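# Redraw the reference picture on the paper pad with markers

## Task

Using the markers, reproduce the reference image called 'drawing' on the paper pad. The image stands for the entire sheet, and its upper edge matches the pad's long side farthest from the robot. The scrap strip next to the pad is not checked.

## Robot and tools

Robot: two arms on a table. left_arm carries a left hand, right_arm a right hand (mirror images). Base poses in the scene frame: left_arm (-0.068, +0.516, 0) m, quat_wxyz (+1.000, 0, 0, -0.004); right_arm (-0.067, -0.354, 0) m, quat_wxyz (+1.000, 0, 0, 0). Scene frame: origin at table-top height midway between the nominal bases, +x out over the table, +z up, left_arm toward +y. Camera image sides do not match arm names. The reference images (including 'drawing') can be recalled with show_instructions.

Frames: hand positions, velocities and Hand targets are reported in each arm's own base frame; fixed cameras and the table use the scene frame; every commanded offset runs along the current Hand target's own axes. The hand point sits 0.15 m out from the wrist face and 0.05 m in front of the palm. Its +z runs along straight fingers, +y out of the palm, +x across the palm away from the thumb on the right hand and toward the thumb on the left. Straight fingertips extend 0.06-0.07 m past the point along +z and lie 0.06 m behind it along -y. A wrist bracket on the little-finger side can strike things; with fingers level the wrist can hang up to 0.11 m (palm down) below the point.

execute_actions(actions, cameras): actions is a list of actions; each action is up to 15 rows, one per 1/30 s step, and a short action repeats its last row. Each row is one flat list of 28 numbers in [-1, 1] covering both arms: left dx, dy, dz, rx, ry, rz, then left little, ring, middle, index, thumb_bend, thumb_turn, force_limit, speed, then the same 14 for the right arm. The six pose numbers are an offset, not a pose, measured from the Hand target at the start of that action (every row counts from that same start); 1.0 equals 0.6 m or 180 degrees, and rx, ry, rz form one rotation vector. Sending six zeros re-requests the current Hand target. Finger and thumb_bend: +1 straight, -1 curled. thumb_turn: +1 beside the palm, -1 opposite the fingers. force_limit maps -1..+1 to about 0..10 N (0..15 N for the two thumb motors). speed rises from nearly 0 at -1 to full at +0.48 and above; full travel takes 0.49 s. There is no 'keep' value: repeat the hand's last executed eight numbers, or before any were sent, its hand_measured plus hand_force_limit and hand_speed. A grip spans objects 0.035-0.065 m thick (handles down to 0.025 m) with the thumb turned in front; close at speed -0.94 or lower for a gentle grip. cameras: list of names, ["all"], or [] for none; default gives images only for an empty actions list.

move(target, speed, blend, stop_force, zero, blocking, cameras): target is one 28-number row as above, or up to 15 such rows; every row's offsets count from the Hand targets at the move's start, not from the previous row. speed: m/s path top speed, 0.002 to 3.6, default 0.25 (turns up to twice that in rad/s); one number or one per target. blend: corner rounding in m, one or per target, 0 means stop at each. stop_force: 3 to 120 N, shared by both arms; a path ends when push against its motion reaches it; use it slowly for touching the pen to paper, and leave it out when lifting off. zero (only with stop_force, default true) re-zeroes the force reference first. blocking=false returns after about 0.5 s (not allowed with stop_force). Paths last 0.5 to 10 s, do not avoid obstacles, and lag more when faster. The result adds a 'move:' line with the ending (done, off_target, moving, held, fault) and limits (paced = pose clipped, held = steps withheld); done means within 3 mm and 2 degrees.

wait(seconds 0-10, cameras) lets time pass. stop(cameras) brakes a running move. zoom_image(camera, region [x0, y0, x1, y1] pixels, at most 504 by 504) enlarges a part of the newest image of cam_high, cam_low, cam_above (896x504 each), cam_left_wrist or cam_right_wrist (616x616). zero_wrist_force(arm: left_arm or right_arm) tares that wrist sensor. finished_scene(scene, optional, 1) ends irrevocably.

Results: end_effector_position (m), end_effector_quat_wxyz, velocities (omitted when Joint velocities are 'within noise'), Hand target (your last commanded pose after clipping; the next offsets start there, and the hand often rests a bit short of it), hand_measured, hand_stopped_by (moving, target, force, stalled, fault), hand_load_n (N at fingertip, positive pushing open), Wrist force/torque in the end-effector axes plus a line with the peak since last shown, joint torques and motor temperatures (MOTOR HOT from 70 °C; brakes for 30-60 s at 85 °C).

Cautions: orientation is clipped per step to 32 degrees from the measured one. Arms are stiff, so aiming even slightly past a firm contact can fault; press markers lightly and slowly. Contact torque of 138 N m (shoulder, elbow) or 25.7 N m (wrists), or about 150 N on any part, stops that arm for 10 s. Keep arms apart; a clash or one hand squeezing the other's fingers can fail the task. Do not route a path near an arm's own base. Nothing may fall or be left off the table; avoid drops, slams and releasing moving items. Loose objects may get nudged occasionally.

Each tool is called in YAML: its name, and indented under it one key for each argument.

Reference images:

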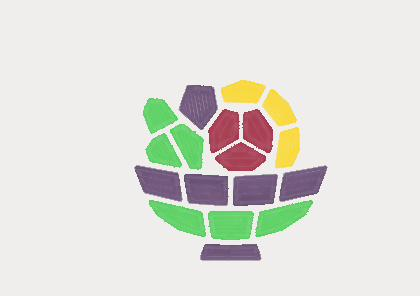

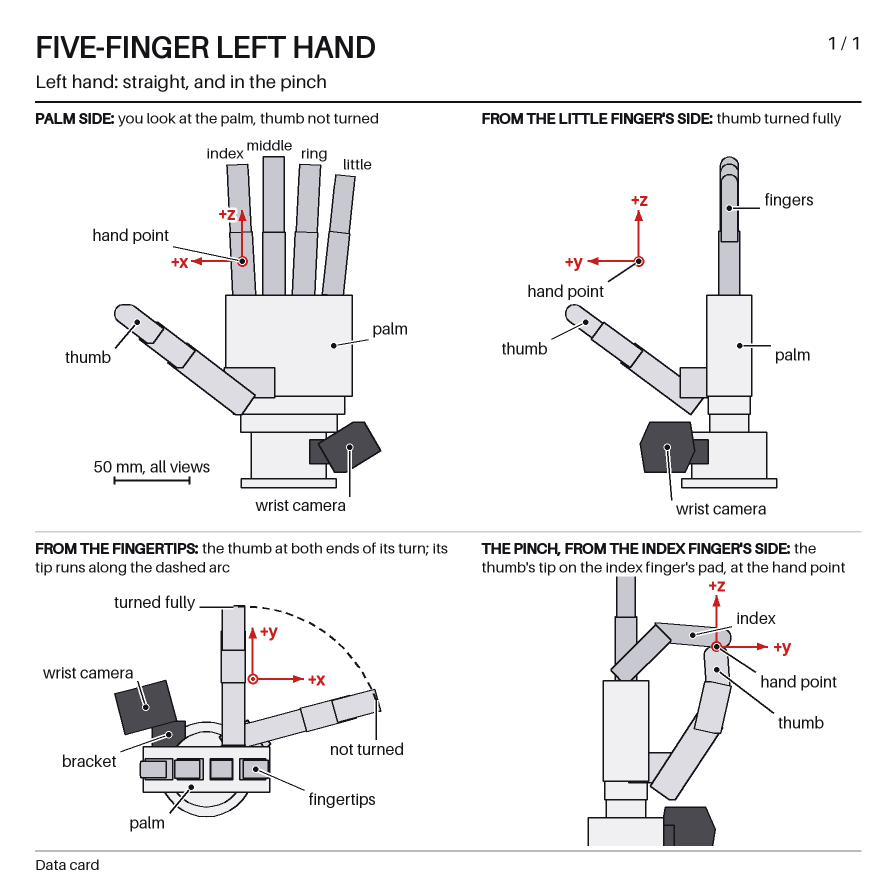

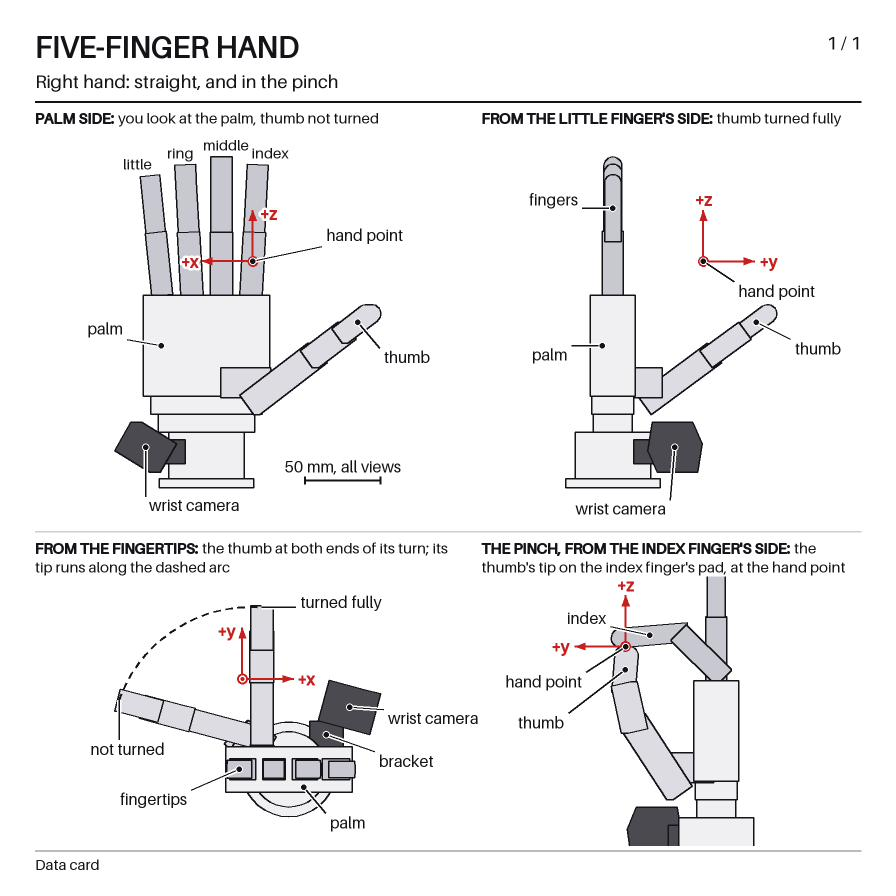

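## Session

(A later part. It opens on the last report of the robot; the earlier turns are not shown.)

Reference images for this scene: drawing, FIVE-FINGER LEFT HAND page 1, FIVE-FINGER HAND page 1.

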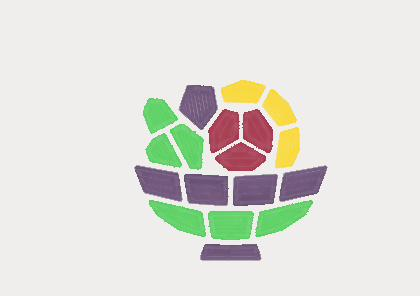

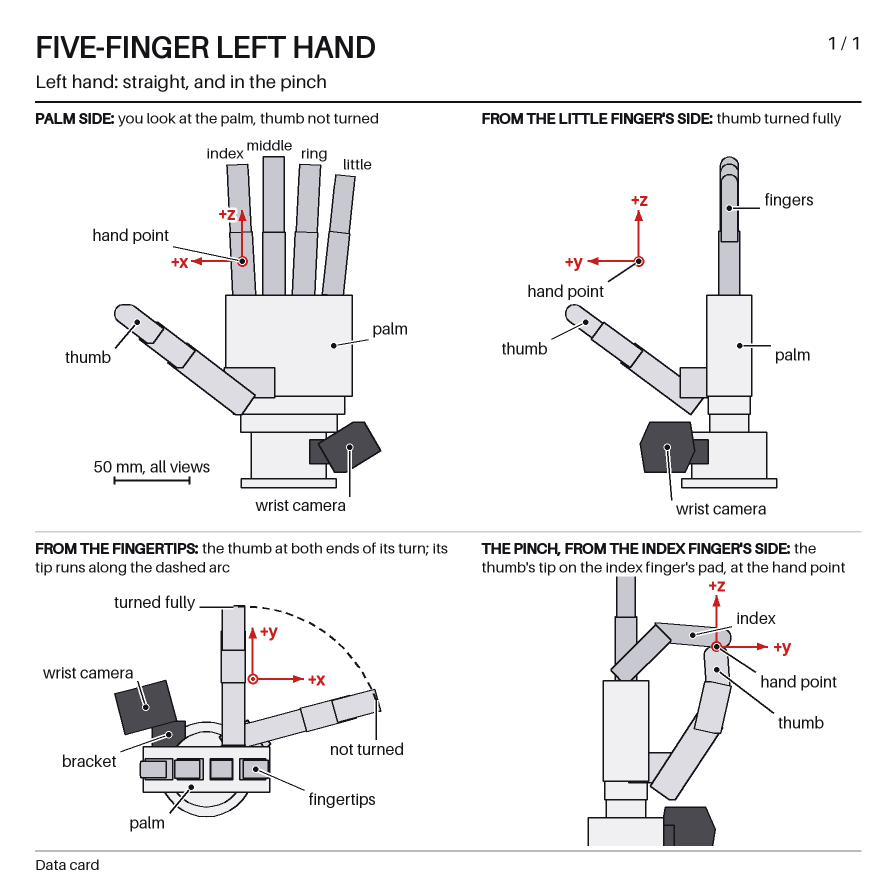

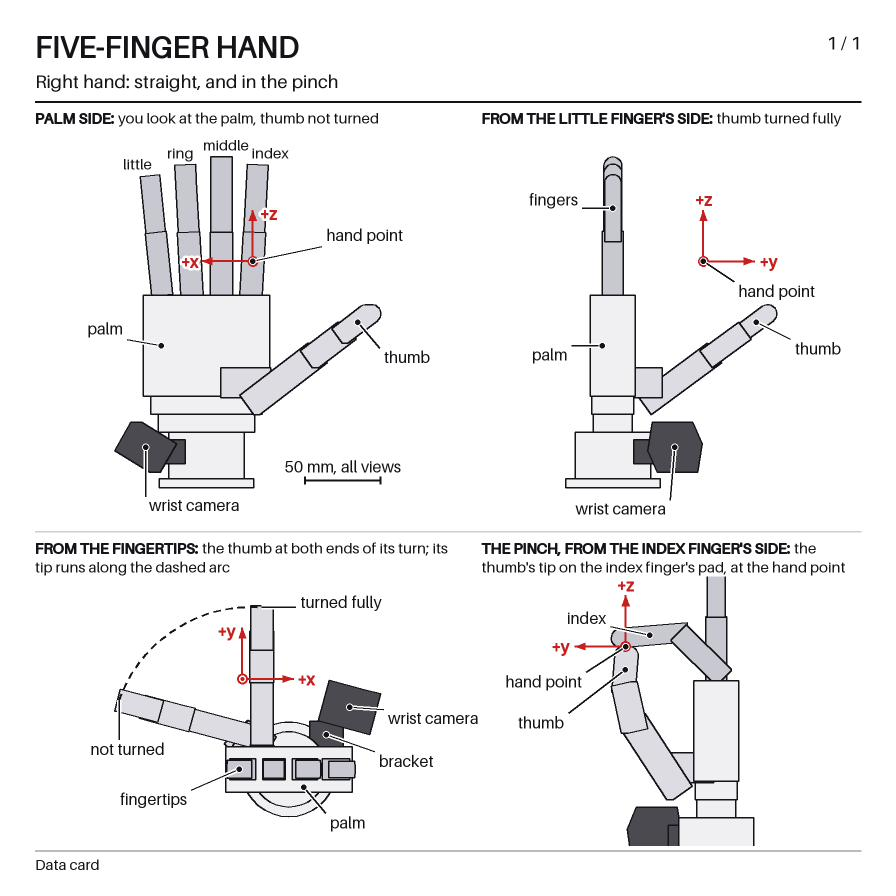

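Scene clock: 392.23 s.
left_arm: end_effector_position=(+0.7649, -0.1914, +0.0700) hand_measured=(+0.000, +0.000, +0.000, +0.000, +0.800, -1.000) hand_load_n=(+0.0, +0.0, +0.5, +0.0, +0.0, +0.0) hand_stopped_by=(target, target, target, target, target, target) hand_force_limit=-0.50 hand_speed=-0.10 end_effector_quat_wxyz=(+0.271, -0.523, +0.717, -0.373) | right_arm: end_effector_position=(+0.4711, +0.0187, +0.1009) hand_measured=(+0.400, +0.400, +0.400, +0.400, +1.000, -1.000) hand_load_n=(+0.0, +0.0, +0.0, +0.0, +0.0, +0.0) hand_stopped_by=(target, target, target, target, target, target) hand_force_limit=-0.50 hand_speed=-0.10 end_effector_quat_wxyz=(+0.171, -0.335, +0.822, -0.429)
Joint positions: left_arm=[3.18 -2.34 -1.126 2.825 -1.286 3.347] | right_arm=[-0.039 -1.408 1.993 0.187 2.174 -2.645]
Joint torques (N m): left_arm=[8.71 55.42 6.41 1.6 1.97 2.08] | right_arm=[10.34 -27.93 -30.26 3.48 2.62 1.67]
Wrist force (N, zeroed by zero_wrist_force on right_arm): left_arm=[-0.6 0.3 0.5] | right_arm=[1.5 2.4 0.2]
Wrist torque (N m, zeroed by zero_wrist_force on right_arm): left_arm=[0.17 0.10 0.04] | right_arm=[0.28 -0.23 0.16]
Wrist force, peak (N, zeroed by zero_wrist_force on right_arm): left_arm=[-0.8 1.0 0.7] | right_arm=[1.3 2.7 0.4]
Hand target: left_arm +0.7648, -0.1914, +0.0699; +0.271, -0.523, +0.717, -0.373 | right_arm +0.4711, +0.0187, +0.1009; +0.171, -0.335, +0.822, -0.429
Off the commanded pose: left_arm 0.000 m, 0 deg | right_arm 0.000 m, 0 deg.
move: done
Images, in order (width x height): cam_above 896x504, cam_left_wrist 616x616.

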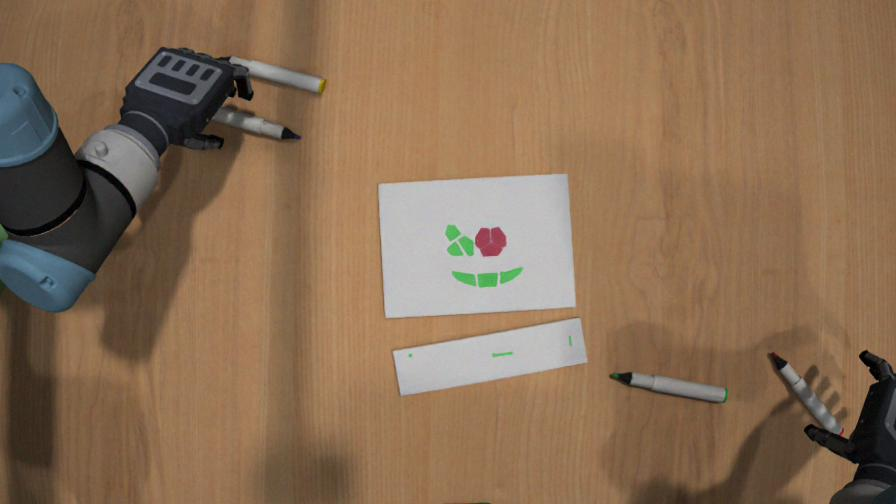

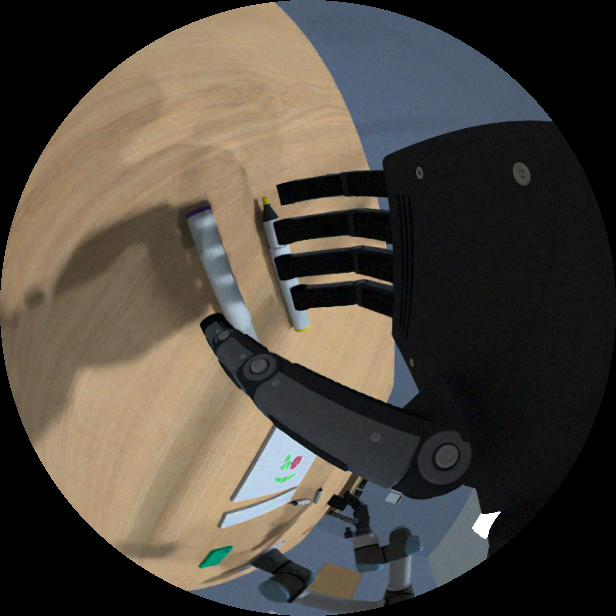

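move:
  target:
    - [-0.0067,0.0517,0.0483,0,0,0,0,0,0,0,0.7,-1,-0.6,-0.1,0,0,0,0,0,0,0.4,0.4,0.4,0.4,1,-1,-0.5,-0.1]
  speed: [0.08]
  stop_force: 5
  cameras: ["cam_above","cam_left_wrist"]

zoom_image:
  camera: "cam_above"
  region: [130, 0, 350, 180]

zoom_image:
  camera: "cam_left_wrist"
  region: [100, 130, 400, 430]

Scene clock: 395.63 s.
left_arm: end_effector_position=(+0.7717, -0.1894, +0.0279) hand_measured=(+0.000, +0.000, +0.000, +0.000, +0.700, -1.000) hand_load_n=(+0.0, +0.0, +0.0, +0.0, +0.0, +0.0) hand_stopped_by=(target, target, target, target, target, target) hand_force_limit=-0.60 hand_speed=-0.10 end_effector_quat_wxyz=(+0.271, -0.523, +0.717, -0.373) | right_arm: end_effector_position=(+0.4711, +0.0187, +0.1009) hand_measured=(+0.400, +0.400, +0.400, +0.400, +1.000, -1.000) hand_load_n=(+0.0, +0.0, +0.0, +0.0, +0.0, +0.0) hand_stopped_by=(target, target, target, target, target, target) hand_force_limit=-0.50 hand_speed=-0.10 end_effector_quat_wxyz=(+0.171, -0.335, +0.822, -0.429)
Joint positions: left_arm=[3.183 -2.394 -1.142 2.894 -1.284 3.349] | right_arm=[-0.039 -1.408 1.993 0.187 2.174 -2.645]
Joint torques (N m): left_arm=[9.91 38.72 13.32 1.41 1.7 2.15] | right_arm=[11.12 -25.36 -30.24 3.32 2.69 1.76]
Wrist force (N, zeroed by zero_wrist_force on right_arm): left_arm=[-0.5 0.1 0.3] | right_arm=[1.3 2.3 0.3]
Wrist torque (N m, zeroed by zero_wrist_force on right_arm): left_arm=[0.15 0.09 0.05] | right_arm=[0.26 -0.20 0.15]
Wrist force, peak (N, zeroed by zero_wrist_force on right_arm): left_arm=[-0.6 0.8 0.9] | right_arm=[1.5 2.7 0.3]
Hand target: left_arm +0.7717, -0.1894, +0.0279; +0.271, -0.523, +0.717, -0.373 | right_arm +0.4711, +0.0187, +0.1009; +0.171, -0.335, +0.822, -0.429
Off the commanded pose: left_arm 0.000 m, 0 deg | right_arm 0.000 m, 0 deg.
move: done
Images, in order (width x height): cam_above 896x504, cam_left_wrist 616x616.

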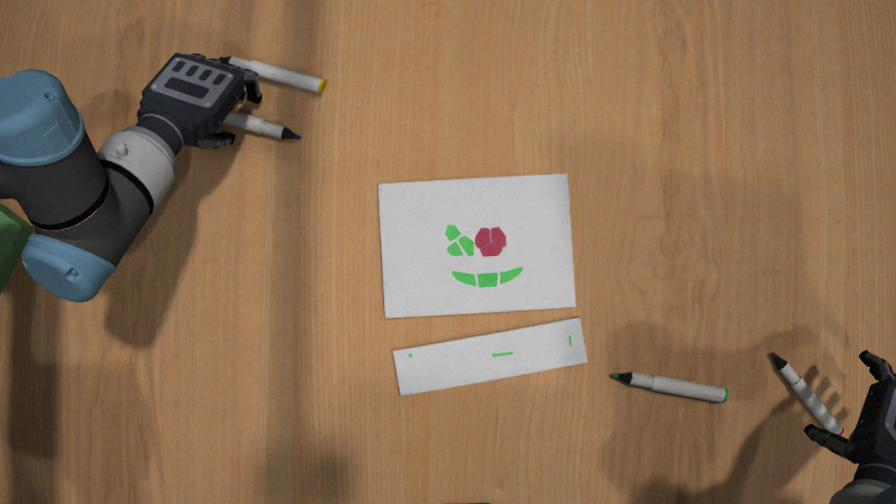

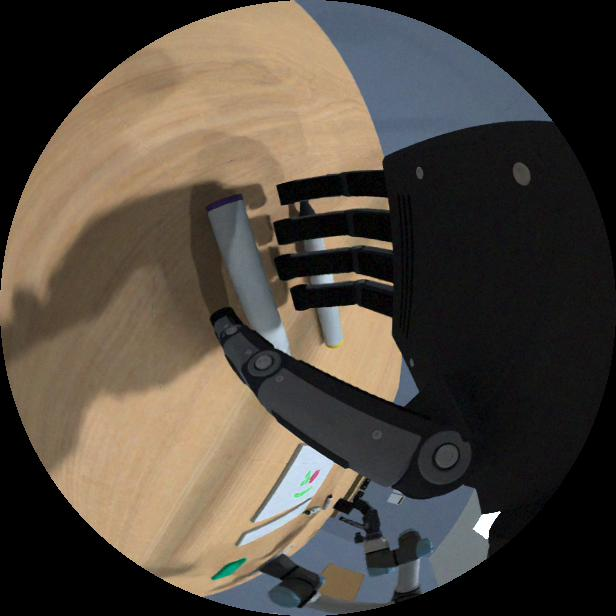

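Scaled by 2.291.

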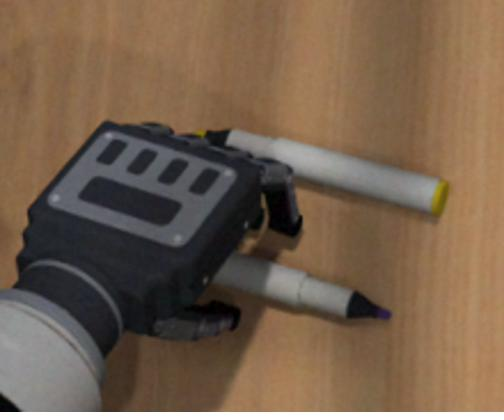

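Scaled by 1.680 from the camera's 616x616 image, which has a finer 880x880 frame.

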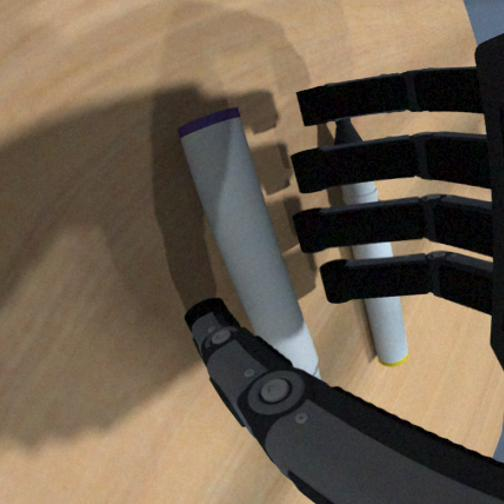

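move:
  target:
    - [0,0,0,0,0,0,-0.14,-0.14,-0.14,-0.14,0.5,-1,-0.6,-0.4,0,0,0,0,0,0,0.4,0.4,0.4,0.4,1,-1,-0.5,-0.1]
  speed: [0.05]
  cameras: []

move:
  target:
    - [0,0.0123,0.0086,0,0,0,-0.14,-0.14,-0.14,-0.14,0.5,-1,-0.6,-0.4,0,0,0,0,0,0,0.4,0.4,0.4,0.4,1,-1,-0.5,-0.1]
  speed: [0.02]
  stop_force: 4
  cameras: ["cam_above","cam_left_wrist"]

zoom_image:
  camera: "cam_left_wrist"
  region: [100, 130, 400, 430]

Scene clock: 397.57 s.
left_arm: end_effector_position=(+0.7717, -0.1894, +0.0279) hand_measured=(-0.140, -0.140, -0.140, -0.140, +0.500, -1.000) hand_load_n=(+0.0, +0.0, +0.0, +0.0, +0.0, +0.0) hand_stopped_by=(target, target, target, target, target, target) hand_force_limit=-0.60 hand_speed=-0.40 end_effector_quat_wxyz=(+0.271, -0.523, +0.717, -0.373) | right_arm: end_effector_position=(+0.4711, +0.0187, +0.1009) hand_measured=(+0.400, +0.400, +0.400, +0.400, +1.000, -1.000) hand_load_n=(+0.0, +0.0, +0.0, +0.0, +0.0, +0.5) hand_stopped_by=(target, target, target, target, target, target) hand_force_limit=-0.50 hand_speed=-0.10 end_effector_quat_wxyz=(+0.171, -0.335, +0.822, -0.429)
Joint positions: left_arm=[3.183 -2.394 -1.142 2.894 -1.284 3.349] | right_arm=[-0.039 -1.408 1.993 0.187 2.174 -2.645]
Joint torques (N m): left_arm=[9.74 37.55 28.46 0.63 1.81 2.18] | right_arm=[10.84 -23.75 -29.49 3.5 2.6 1.65]
Wrist force (N, zeroed by zero_wrist_force on right_arm): left_arm=[-0.5 0.5 0.5] | right_arm=[1.3 2.3 0.4]
Wrist torque (N m, zeroed by zero_wrist_force on right_arm): left_arm=[0.20 0.08 0.04] | right_arm=[0.26 -0.20 0.14]
Wrist force, peak (N, zeroed by zero_wrist_force on right_arm): left_arm=[-0.8 0.3 0.6] | right_arm=[1.5 2.6 0.2]
Hand target: left_arm +0.7717, -0.1894, +0.0279; +0.271, -0.523, +0.717, -0.373 | right_arm +0.4711, +0.0187, +0.1009; +0.171, -0.335, +0.822, -0.429
Off the commanded pose: left_arm 0.000 m, 0 deg | right_arm 0.000 m, 0 deg.
move: done
No camera images: "cameras" was empty.

Scene clock: 399.27 s.
left_arm: end_effector_position=(+0.7717, -0.1894, +0.0209) hand_measured=(-0.140, -0.140, -0.140, -0.140, +0.500, -1.000) hand_load_n=(+0.0, +0.0, -1.0, +0.0, +0.0, +0.0) hand_stopped_by=(target, target, target, target, target, target) hand_force_limit=-0.60 hand_speed=-0.40 end_effector_quat_wxyz=(+0.271, -0.523, +0.717, -0.373) | right_arm: end_effector_position=(+0.4711, +0.0187, +0.1009) hand_measured=(+0.400, +0.400, +0.400, +0.400, +1.000, -1.000) hand_load_n=(-0.5, +0.0, +0.0, +0.0, +0.0, +0.0) hand_stopped_by=(target, target, target, target, target, target) hand_force_limit=-0.50 hand_speed=-0.10 end_effector_quat_wxyz=(+0.171, -0.335, +0.822, -0.429)
Joint positions: left_arm=[3.183 -2.401 -1.148 2.907 -1.284 3.349] | right_arm=[-0.039 -1.408 1.993 0.187 2.174 -2.645]
Joint torques (N m): left_arm=[9.49 54.36 29.16 -2.5 -1.19 2.09] | right_arm=[10.64 -23.15 -29.7 3.32 2.69 1.69]
Wrist force (N, zeroed by zero_wrist_force on right_arm): left_arm=[-0.9 -3.7 -1.2] | right_arm=[1.4 2.5 0.6]
Wrist torque (N m, zeroed by zero_wrist_force on right_arm): left_arm=[0.15 0.05 0.13] | right_arm=[0.26 -0.22 0.16]
Wrist force, peak (N, zeroed by zero_wrist_force on right_arm): left_arm=[-0.8 -11.5 -4.1] | right_arm=[1.6 2.6 0.4]
Hand target: left_arm +0.7717, -0.1894, +0.0209; +0.271, -0.523, +0.717, -0.373 (not the last commanded pose) | right_arm +0.4711, +0.0187, +0.1009; +0.171, -0.335, +0.822, -0.429
Off the commanded pose: left_arm 0.002 m, 0 deg | right_arm 0.000 m, 0 deg.
move: contact (left_arm)
Images, in order (width x height): cam_above 896x504, cam_left_wrist 616x616.

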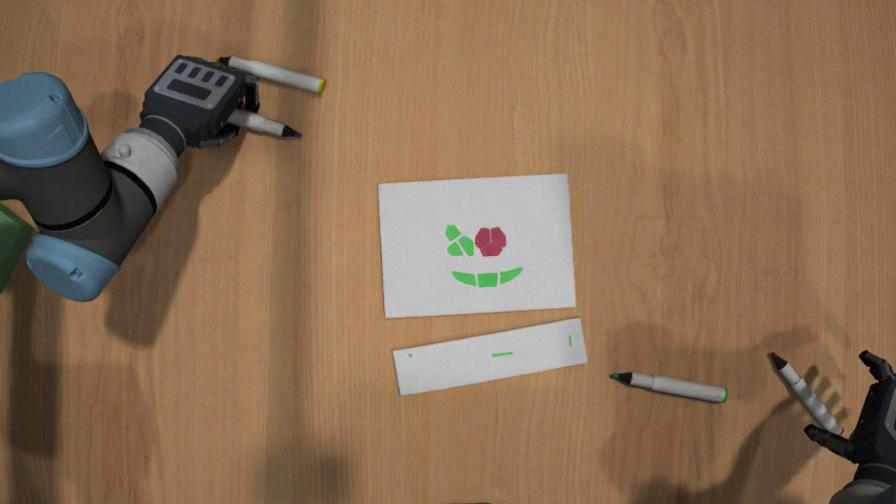

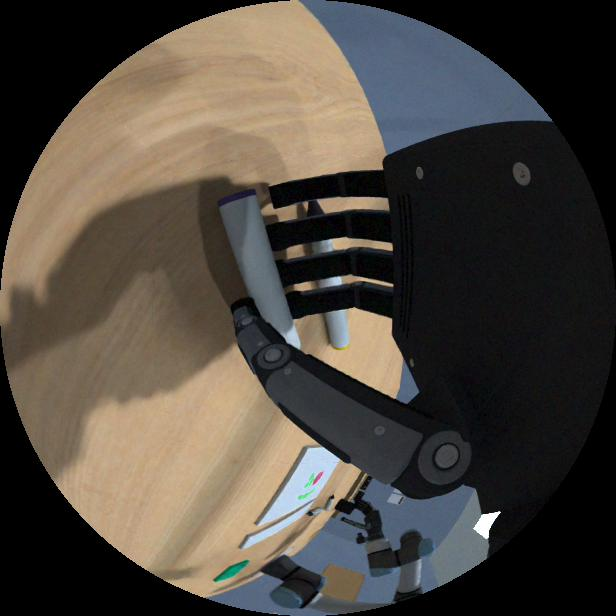

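Scaled by 1.680 from the camera's 616x616 image, which has a finer 880x880 frame.

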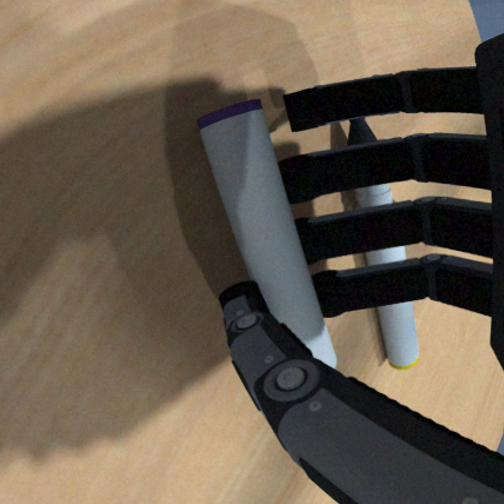

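move:
  target:
    - [0,-0.0014,-0.0010,0,0,0,-0.14,-0.14,-0.14,-0.14,0.5,-1,-0.6,-0.4,0,0,0,0,0,0,0.4,0.4,0.4,0.4,1,-1,-0.5,-0.1]
  speed: [0.05]
  cameras: []

move:
  target:
    - [0,0,0,0,0,0,-0.5,-0.5,-0.5,-0.5,0.5,-1,-0.6,-0.92,0,0,0,0,0,0,0.4,0.4,0.4,0.4,1,-1,-0.5,-0.1]
  speed: [0.05]
  cameras: []

move:
  target:
    - [0,-0.0957,-0.0670,0,0,0,-0.5,-0.5,-0.5,-0.5,0.5,-1,-0.6,-0.92,0,0,0,0,0,0,0.4,0.4,0.4,0.4,1,-1,-0.5,-0.1]
  speed: [0.08]
  cameras: ["cam_above","cam_left_wrist","cam_high"]

Scene clock: 400.67 s.
left_arm: end_effector_position=(+0.7717, -0.1894, +0.0219) hand_measured=(-0.140, -0.140, -0.140, -0.140, +0.500, -1.000) hand_load_n=(+0.0, +0.0, +0.5, +0.0, +0.0, +0.0) hand_stopped_by=(target, target, target, target, target, target) hand_force_limit=-0.60 hand_speed=-0.40 end_effector_quat_wxyz=(+0.271, -0.523, +0.717, -0.373) | right_arm: end_effector_position=(+0.4711, +0.0187, +0.1009) hand_measured=(+0.400, +0.400, +0.400, +0.400, +1.000, -1.000) hand_load_n=(+0.0, +0.0, +0.0, +0.0, +0.0, +0.0) hand_stopped_by=(target, target, target, target, target, target) hand_force_limit=-0.50 hand_speed=-0.10 end_effector_quat_wxyz=(+0.171, -0.335, +0.822, -0.429)
Joint positions: left_arm=[3.183 -2.4 -1.147 2.905 -1.284 3.349] | right_arm=[-0.039 -1.408 1.993 0.187 2.174 -2.645]
Joint torques (N m): left_arm=[8.87 56.09 30.74 -2.47 -0.6 1.94] | right_arm=[10.78 -22.53 -30.04 3.42 2.73 1.58]
Wrist force (N, zeroed by zero_wrist_force on right_arm): left_arm=[-0.7 0.2 0.6] | right_arm=[1.5 2.4 0.3]
Wrist torque (N m, zeroed by zero_wrist_force on right_arm): left_arm=[0.15 0.11 0.04] | right_arm=[0.28 -0.24 0.16]
Wrist force, peak (N, zeroed by zero_wrist_force on right_arm): left_arm=[-1.1 -3.9 -1.3] | right_arm=[1.5 2.6 -0.1]
Hand target: left_arm +0.7717, -0.1894, +0.0219; +0.271, -0.523, +0.717, -0.373 | right_arm +0.4711, +0.0187, +0.1009; +0.171, -0.335, +0.822, -0.429
Off the commanded pose: left_arm 0.000 m, 0 deg | right_arm 0.000 m, 0 deg.
move: done
No camera images: "cameras" was empty.

Scene clock: 402.53 s.
left_arm: end_effector_position=(+0.7717, -0.1894, +0.0219) hand_measured=(-0.500, -0.236, -0.168, -0.214, +0.502, -1.000) hand_load_n=(+0.5, +2.0, +0.5, +3.0, +5.0, +1.0) hand_stopped_by=(target, force, force, force, target, target) hand_force_limit=-0.60 hand_speed=-0.92 end_effector_quat_wxyz=(+0.271, -0.523, +0.717, -0.373) | right_arm: end_effector_position=(+0.4711, +0.0187, +0.1009) hand_measured=(+0.400, +0.400, +0.400, +0.400, +1.000, -1.000) hand_load_n=(+0.0, +0.0, +0.0, +0.0, +0.0, +0.0) hand_stopped_by=(target, target, target, target, target, target) hand_force_limit=-0.50 hand_speed=-0.10 end_effector_quat_wxyz=(+0.171, -0.335, +0.822, -0.429)
Joint positions: left_arm=[3.183 -2.4 -1.147 2.905 -1.284 3.349] | right_arm=[-0.039 -1.408 1.993 0.187 2.174 -2.645]
Joint torques (N m): left_arm=[10.24 55.41 28.99 -2.28 1.28 1.83] | right_arm=[10.71 -21.42 -29.4 3.37 2.62 1.55]
Wrist force (N, zeroed by zero_wrist_force on right_arm): left_arm=[-0.6 0.3 0.4] | right_arm=[1.3 2.4 0.3]
Wrist torque (N m, zeroed by zero_wrist_force on right_arm): left_arm=[0.17 0.09 0.05] | right_arm=[0.27 -0.21 0.15]
Wrist force, peak (N, zeroed by zero_wrist_force on right_arm): left_arm=[-0.7 0.4 0.8] | right_arm=[1.7 2.5 0.4]
Hand target: left_arm +0.7717, -0.1894, +0.0219; +0.271, -0.523, +0.717, -0.373 | right_arm +0.4711, +0.0187, +0.1009; +0.171, -0.335, +0.822, -0.429
Off the commanded pose: left_arm 0.000 m, 0 deg | right_arm 0.000 m, 0 deg.
move: done
No camera images: "cameras" was empty.

Scene clock: 403.97 s.
left_arm: end_effector_position=(+0.7718, -0.1893, +0.0918) hand_measured=(-0.500, -0.236, -0.168, -0.214, +0.502, -1.000) hand_load_n=(+0.0, +2.0, +0.5, +3.0, +5.0, +1.0) hand_stopped_by=(target, force, force, force, target, target) hand_force_limit=-0.60 hand_speed=-0.92 end_effector_quat_wxyz=(+0.271, -0.523, +0.717, -0.373) | right_arm: end_effector_position=(+0.4711, +0.0187, +0.1009) hand_measured=(+0.400, +0.400, +0.400, +0.400, +1.000, -1.000) hand_load_n=(+0.0, +0.0, +0.0, +0.0, +0.0, +0.0) hand_stopped_by=(target, target, target, target, target, target) hand_force_limit=-0.50 hand_speed=-0.10 end_effector_quat_wxyz=(+0.171, -0.335, +0.822, -0.429)
Joint positions: left_arm=[3.183 -2.34 -1.069 2.766 -1.284 3.349] | right_arm=[-0.039 -1.408 1.993 0.187 2.174 -2.645]
Joint torques (N m): left_arm=[9.48 55.67 31.62 -2.34 1.55 2.29] | right_arm=[11.06 -21.19 -29.86 3.46 2.68 1.66]
Wrist force (N, zeroed by zero_wrist_force on right_arm): left_arm=[-0.6 0.5 0.5] | right_arm=[1.3 2.5 0.2]
Wrist torque (N m, zeroed by zero_wrist_force on right_arm): left_arm=[0.19 0.10 0.04] | right_arm=[0.29 -0.21 0.15]
Wrist force, peak (N, zeroed by zero_wrist_force on right_arm): left_arm=[-0.8 0.8 0.8] | right_arm=[1.4 2.7 0.1]
Hand target: left_arm +0.7718, -0.1893, +0.0920; +0.271, -0.523, +0.717, -0.373 | right_arm +0.4711, +0.0187, +0.1009; +0.171, -0.335, +0.822, -0.429
Off the commanded pose: left_arm 0.000 m, 0 deg | right_arm 0.000 m, 0 deg.
move: done
Images, in order (width x height): cam_high 896x504, cam_above 896x504, cam_left_wrist 616x616.

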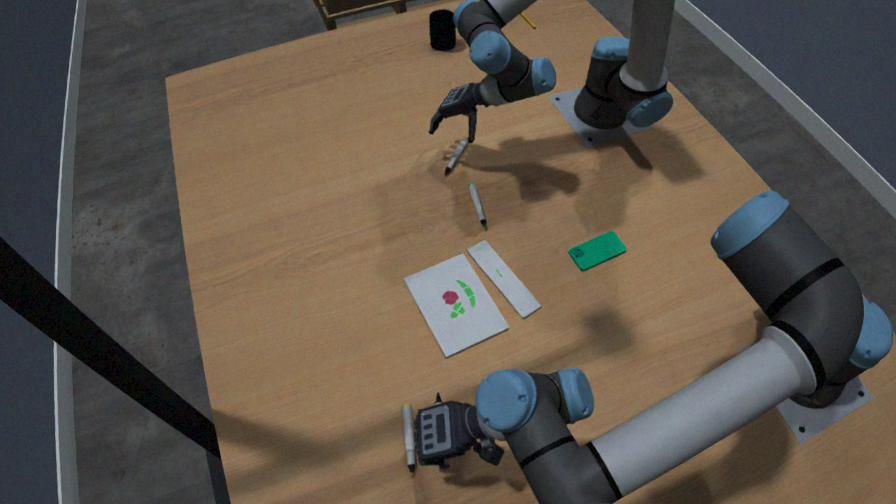

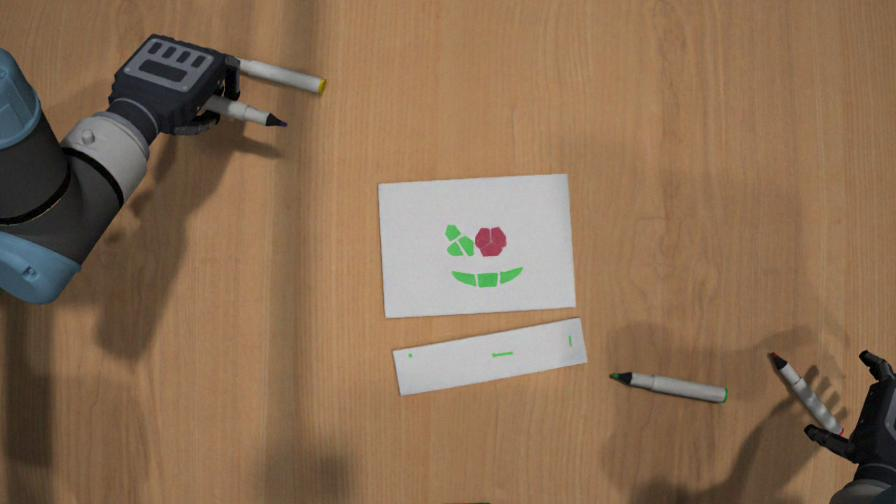

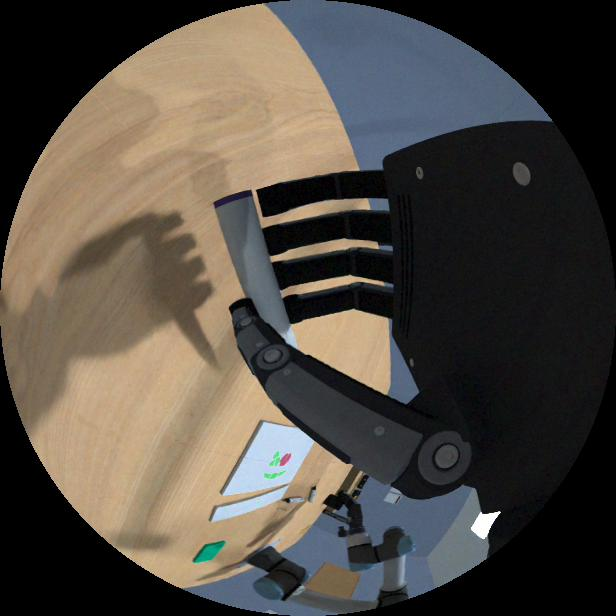

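move:
  target:
    - [0,0,0,0,0,0,-0.5,-0.5,-0.4,-0.5,0.5,-1,-0.5,-0.92,0,0,0,0,0,0,0.4,0.4,0.4,0.4,1,-1,-0.5,-0.1]
  speed: [0.1]
  cameras: []

move:
  target:
    - [0.5398,0.0399,-0.1365,0.2530,0.2681,0.6731,-0.5,-0.5,-0.4,-0.5,0.5,-1,-0.5,-0.92,0,0,0,0,0,0,0.4,0.4,0.4,0.4,1,-1,-0.5,-0.1]
  speed: [0.35]
  cameras: ["cam_above","cam_high","cam_low","cam_left_wrist"]

Scene clock: 409.13 s.
left_arm: end_effector_position=(+0.7718, -0.1893, +0.0920) hand_measured=(-0.500, -0.236, -0.174, -0.214, +0.502, -1.000) hand_load_n=(+0.0, +1.0, +3.5, +2.0, +5.5, +0.5) hand_stopped_by=(target, force, force, force, target, target) hand_force_limit=-0.50 hand_speed=-0.92 end_effector_quat_wxyz=(+0.271, -0.523, +0.717, -0.373) | right_arm: end_effector_position=(+0.4711, +0.0187, +0.1009) hand_measured=(+0.400, +0.400, +0.400, +0.400, +1.000, -1.000) hand_load_n=(+0.0, -0.5, +0.0, +0.0, +0.0, +0.0) hand_stopped_by=(target, target, target, target, target, target) hand_force_limit=-0.50 hand_speed=-0.10 end_effector_quat_wxyz=(+0.171, -0.335, +0.822, -0.429)
Joint positions: left_arm=[3.183 -2.34 -1.068 2.766 -1.284 3.349] | right_arm=[-0.039 -1.408 1.993 0.187 2.174 -2.645]
Joint torques (N m): left_arm=[9.84 54.58 30.07 -2.43 1.79 2] | right_arm=[10.37 -20.85 -29.27 3.47 2.47 1.6]
Wrist force (N, zeroed by zero_wrist_force on right_arm): left_arm=[-0.7 0.6 0.6] | right_arm=[1.5 2.6 0.3]
Wrist torque (N m, zeroed by zero_wrist_force on right_arm): left_arm=[0.20 0.11 0.03] | right_arm=[0.30 -0.23 0.17]
Wrist force, peak (N, zeroed by zero_wrist_force on right_arm): left_arm=[-0.9 0.4 0.6] | right_arm=[1.7 2.5 0.2]
Hand target: left_arm +0.7718, -0.1893, +0.0920; +0.271, -0.523, +0.717, -0.373 | right_arm +0.4711, +0.0187, +0.1009; +0.171, -0.335, +0.822, -0.429
Off the commanded pose: left_arm 0.000 m, 0 deg | right_arm 0.000 m, 0 deg.
move: done
No camera images: "cameras" was empty.

Scene clock: 413.47 s.
left_arm: end_effector_position=(+0.5958, -0.4729, +0.1198) hand_measured=(-0.500, -0.236, -0.174, -0.214, +0.502, -1.000) hand_load_n=(+0.0, +1.0, +3.5, +2.0, +5.5, +1.0) hand_stopped_by=(target, force, force, force, target, target) hand_force_limit=-0.50 hand_speed=-0.92 end_effector_quat_wxyz=(+0.330, +0.606, +0.658, -0.302) | right_arm: end_effector_position=(+0.4711, +0.0187, +0.1009) hand_measured=(+0.400, +0.400, +0.400, +0.400, +1.000, -1.000) hand_load_n=(+0.0, +0.0, -0.5, +0.0, +0.0, +0.0) hand_stopped_by=(target, target, target, target, target, target) hand_force_limit=-0.50 hand_speed=-0.10 end_effector_quat_wxyz=(+0.171, -0.335, +0.822, -0.429)
Joint positions: left_arm=[2.847 -2.359 -1.104 2.35 -0.733 5.699] | right_arm=[-0.039 -1.408 1.993 0.187 2.174 -2.645]
Joint torques (N m): left_arm=[-8.28 35.53 28.47 -3.72 -0.38 2.1] | right_arm=[9.79 -20.82 -29.18 3.32 2.5 1.53]
Wrist force (N, zeroed by zero_wrist_force on right_arm): left_arm=[-1.0 0.8 0.0] | right_arm=[1.5 2.4 0.1]
Wrist torque (N m, zeroed by zero_wrist_force on right_arm): left_arm=[0.20 0.12 0.20] | right_arm=[0.28 -0.22 0.16]
Wrist force, peak (N, zeroed by zero_wrist_force on right_arm): left_arm=[-1.2 0.9 0.5] | right_arm=[1.5 2.6 0.4]
Hand target: left_arm +0.5958, -0.4730, +0.1198; +0.330, +0.606, +0.658, -0.302 | right_arm +0.4711, +0.0187, +0.1009; +0.171, -0.335, +0.822, -0.429
Off the commanded pose: left_arm 0.000 m, 0 deg | right_arm 0.000 m, 0 deg.
move: done
Images, in order (width x height): cam_high 896x504, cam_low 896x504, cam_above 896x504, cam_left_wrist 616x616.

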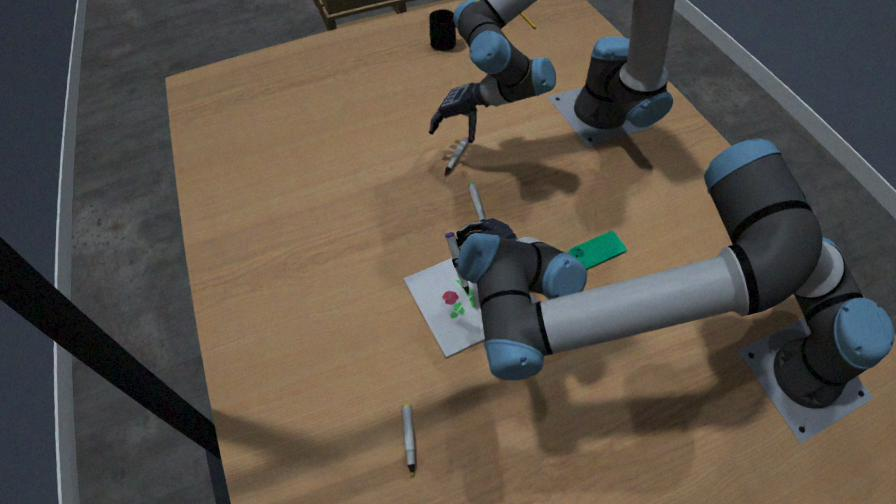

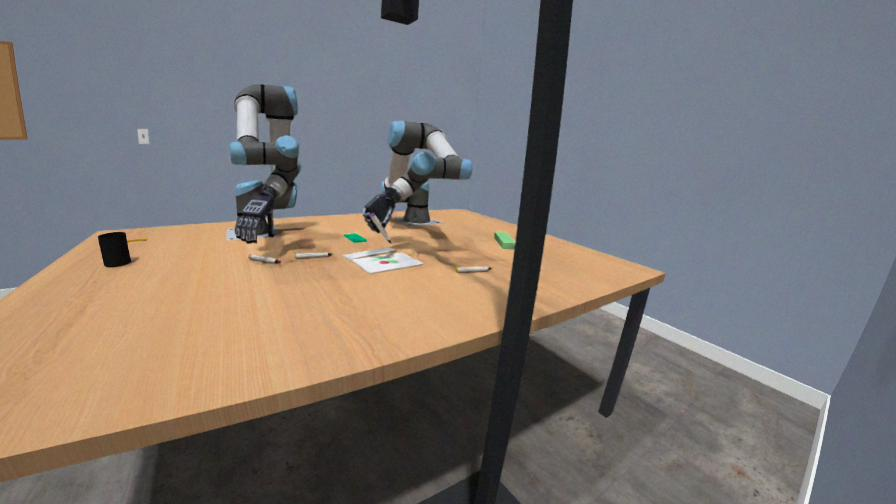

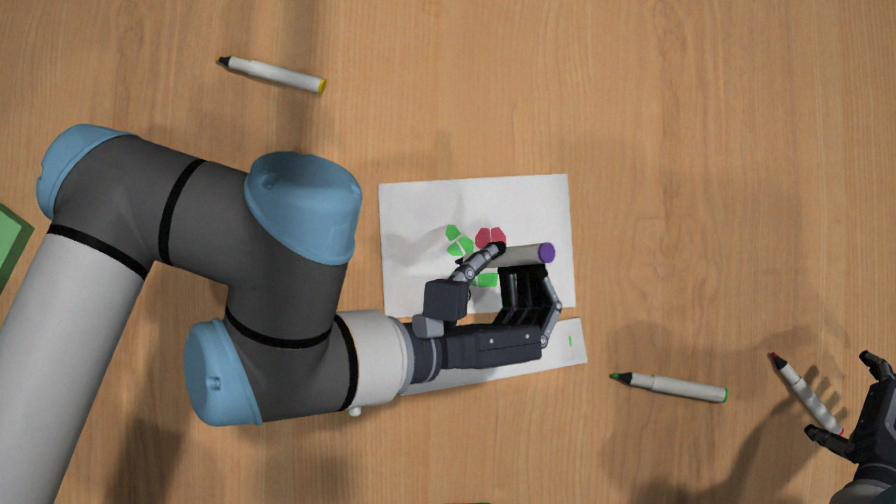

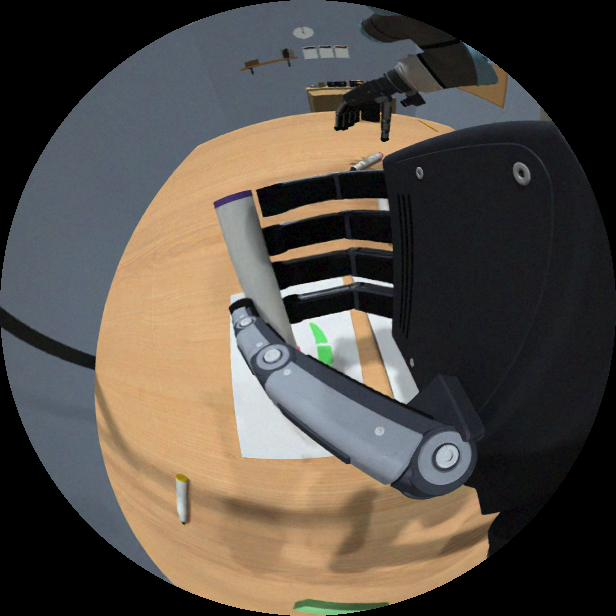

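move:
  target:
    - [0.0473,-0.0128,0.0759,0,0,0,-0.5,-0.5,-0.4,-0.5,0.5,-1,-0.5,-0.92,0,0,0,0,0,0,0.4,0.4,0.4,0.4,1,-1,-0.5,-0.1]
  speed: [0.15]
  cameras: ["cam_low","cam_above"]

zoom_image:
  camera: "cam_low"
  region: [340, 200, 430, 280]

Scene clock: 416.20 s.
left_arm: end_effector_position=(+0.5898, -0.4929, +0.0698) hand_measured=(-0.500, -0.236, -0.174, -0.214, +0.502, -1.000) hand_load_n=(+0.0, +1.0, +3.5, +2.0, +5.5, +0.5) hand_stopped_by=(target, force, force, force, target, target) hand_force_limit=-0.50 hand_speed=-0.92 end_effector_quat_wxyz=(+0.330, +0.606, +0.658, -0.302) | right_arm: end_effector_position=(+0.4711, +0.0187, +0.1009) hand_measured=(+0.400, +0.400, +0.400, +0.400, +1.000, -1.000) hand_load_n=(+0.0, +0.0, +0.0, +0.0, +0.0, +0.0) hand_stopped_by=(target, target, target, target, target, target) hand_force_limit=-0.50 hand_speed=-0.10 end_effector_quat_wxyz=(+0.171, -0.335, +0.822, -0.429)
Joint positions: left_arm=[2.812 -2.411 -1.135 2.468 -0.749 5.652] | right_arm=[-0.039 -1.408 1.993 0.187 2.174 -2.645]
Joint torques (N m): left_arm=[-8.24 37.72 4.82 0.14 -0.28 -1.61] | right_arm=[10.5 -21.06 -28.81 3.36 2.64 1.56]
Wrist force (N, zeroed by zero_wrist_force on right_arm): left_arm=[-0.9 0.8 -0.1] | right_arm=[1.4 2.5 0.5]
Wrist torque (N m, zeroed by zero_wrist_force on right_arm): left_arm=[0.20 0.10 0.31] | right_arm=[0.27 -0.23 0.16]
Wrist force, peak (N, zeroed by zero_wrist_force on right_arm): left_arm=[-1.4 0.8 -0.8] | right_arm=[1.5 2.6 0.4]
Hand target: left_arm +0.5898, -0.4929, +0.0697; +0.330, +0.606, +0.658, -0.302 | right_arm +0.4711, +0.0187, +0.1009; +0.171, -0.335, +0.822, -0.429
Off the commanded pose: left_arm 0.000 m, 0 deg | right_arm 0.000 m, 0 deg.
move: done
Images, in order (width x height): cam_low 896x504, cam_above 896x504.

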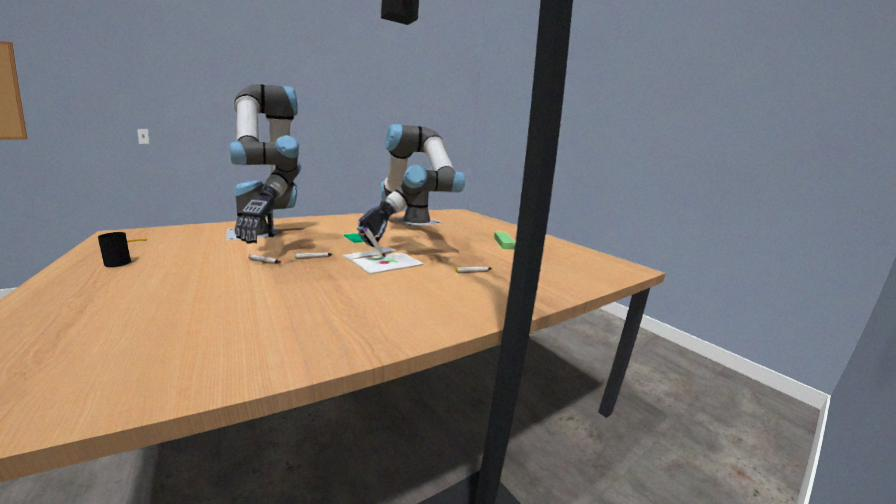

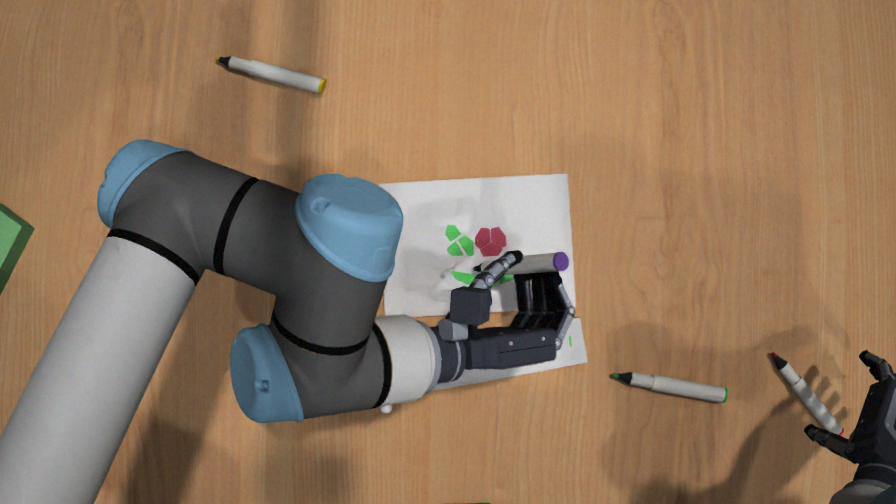

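Scaled by 5.600.

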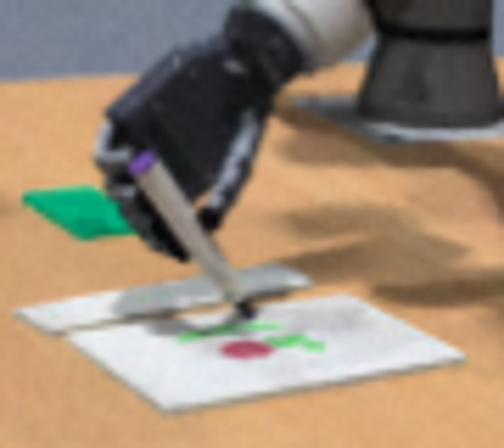

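zoom_image:
  camera: "cam_above"
  region: [440, 220, 540, 300]

Scaled by 5.040.

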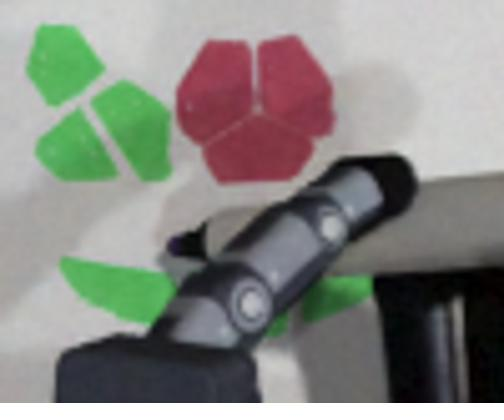

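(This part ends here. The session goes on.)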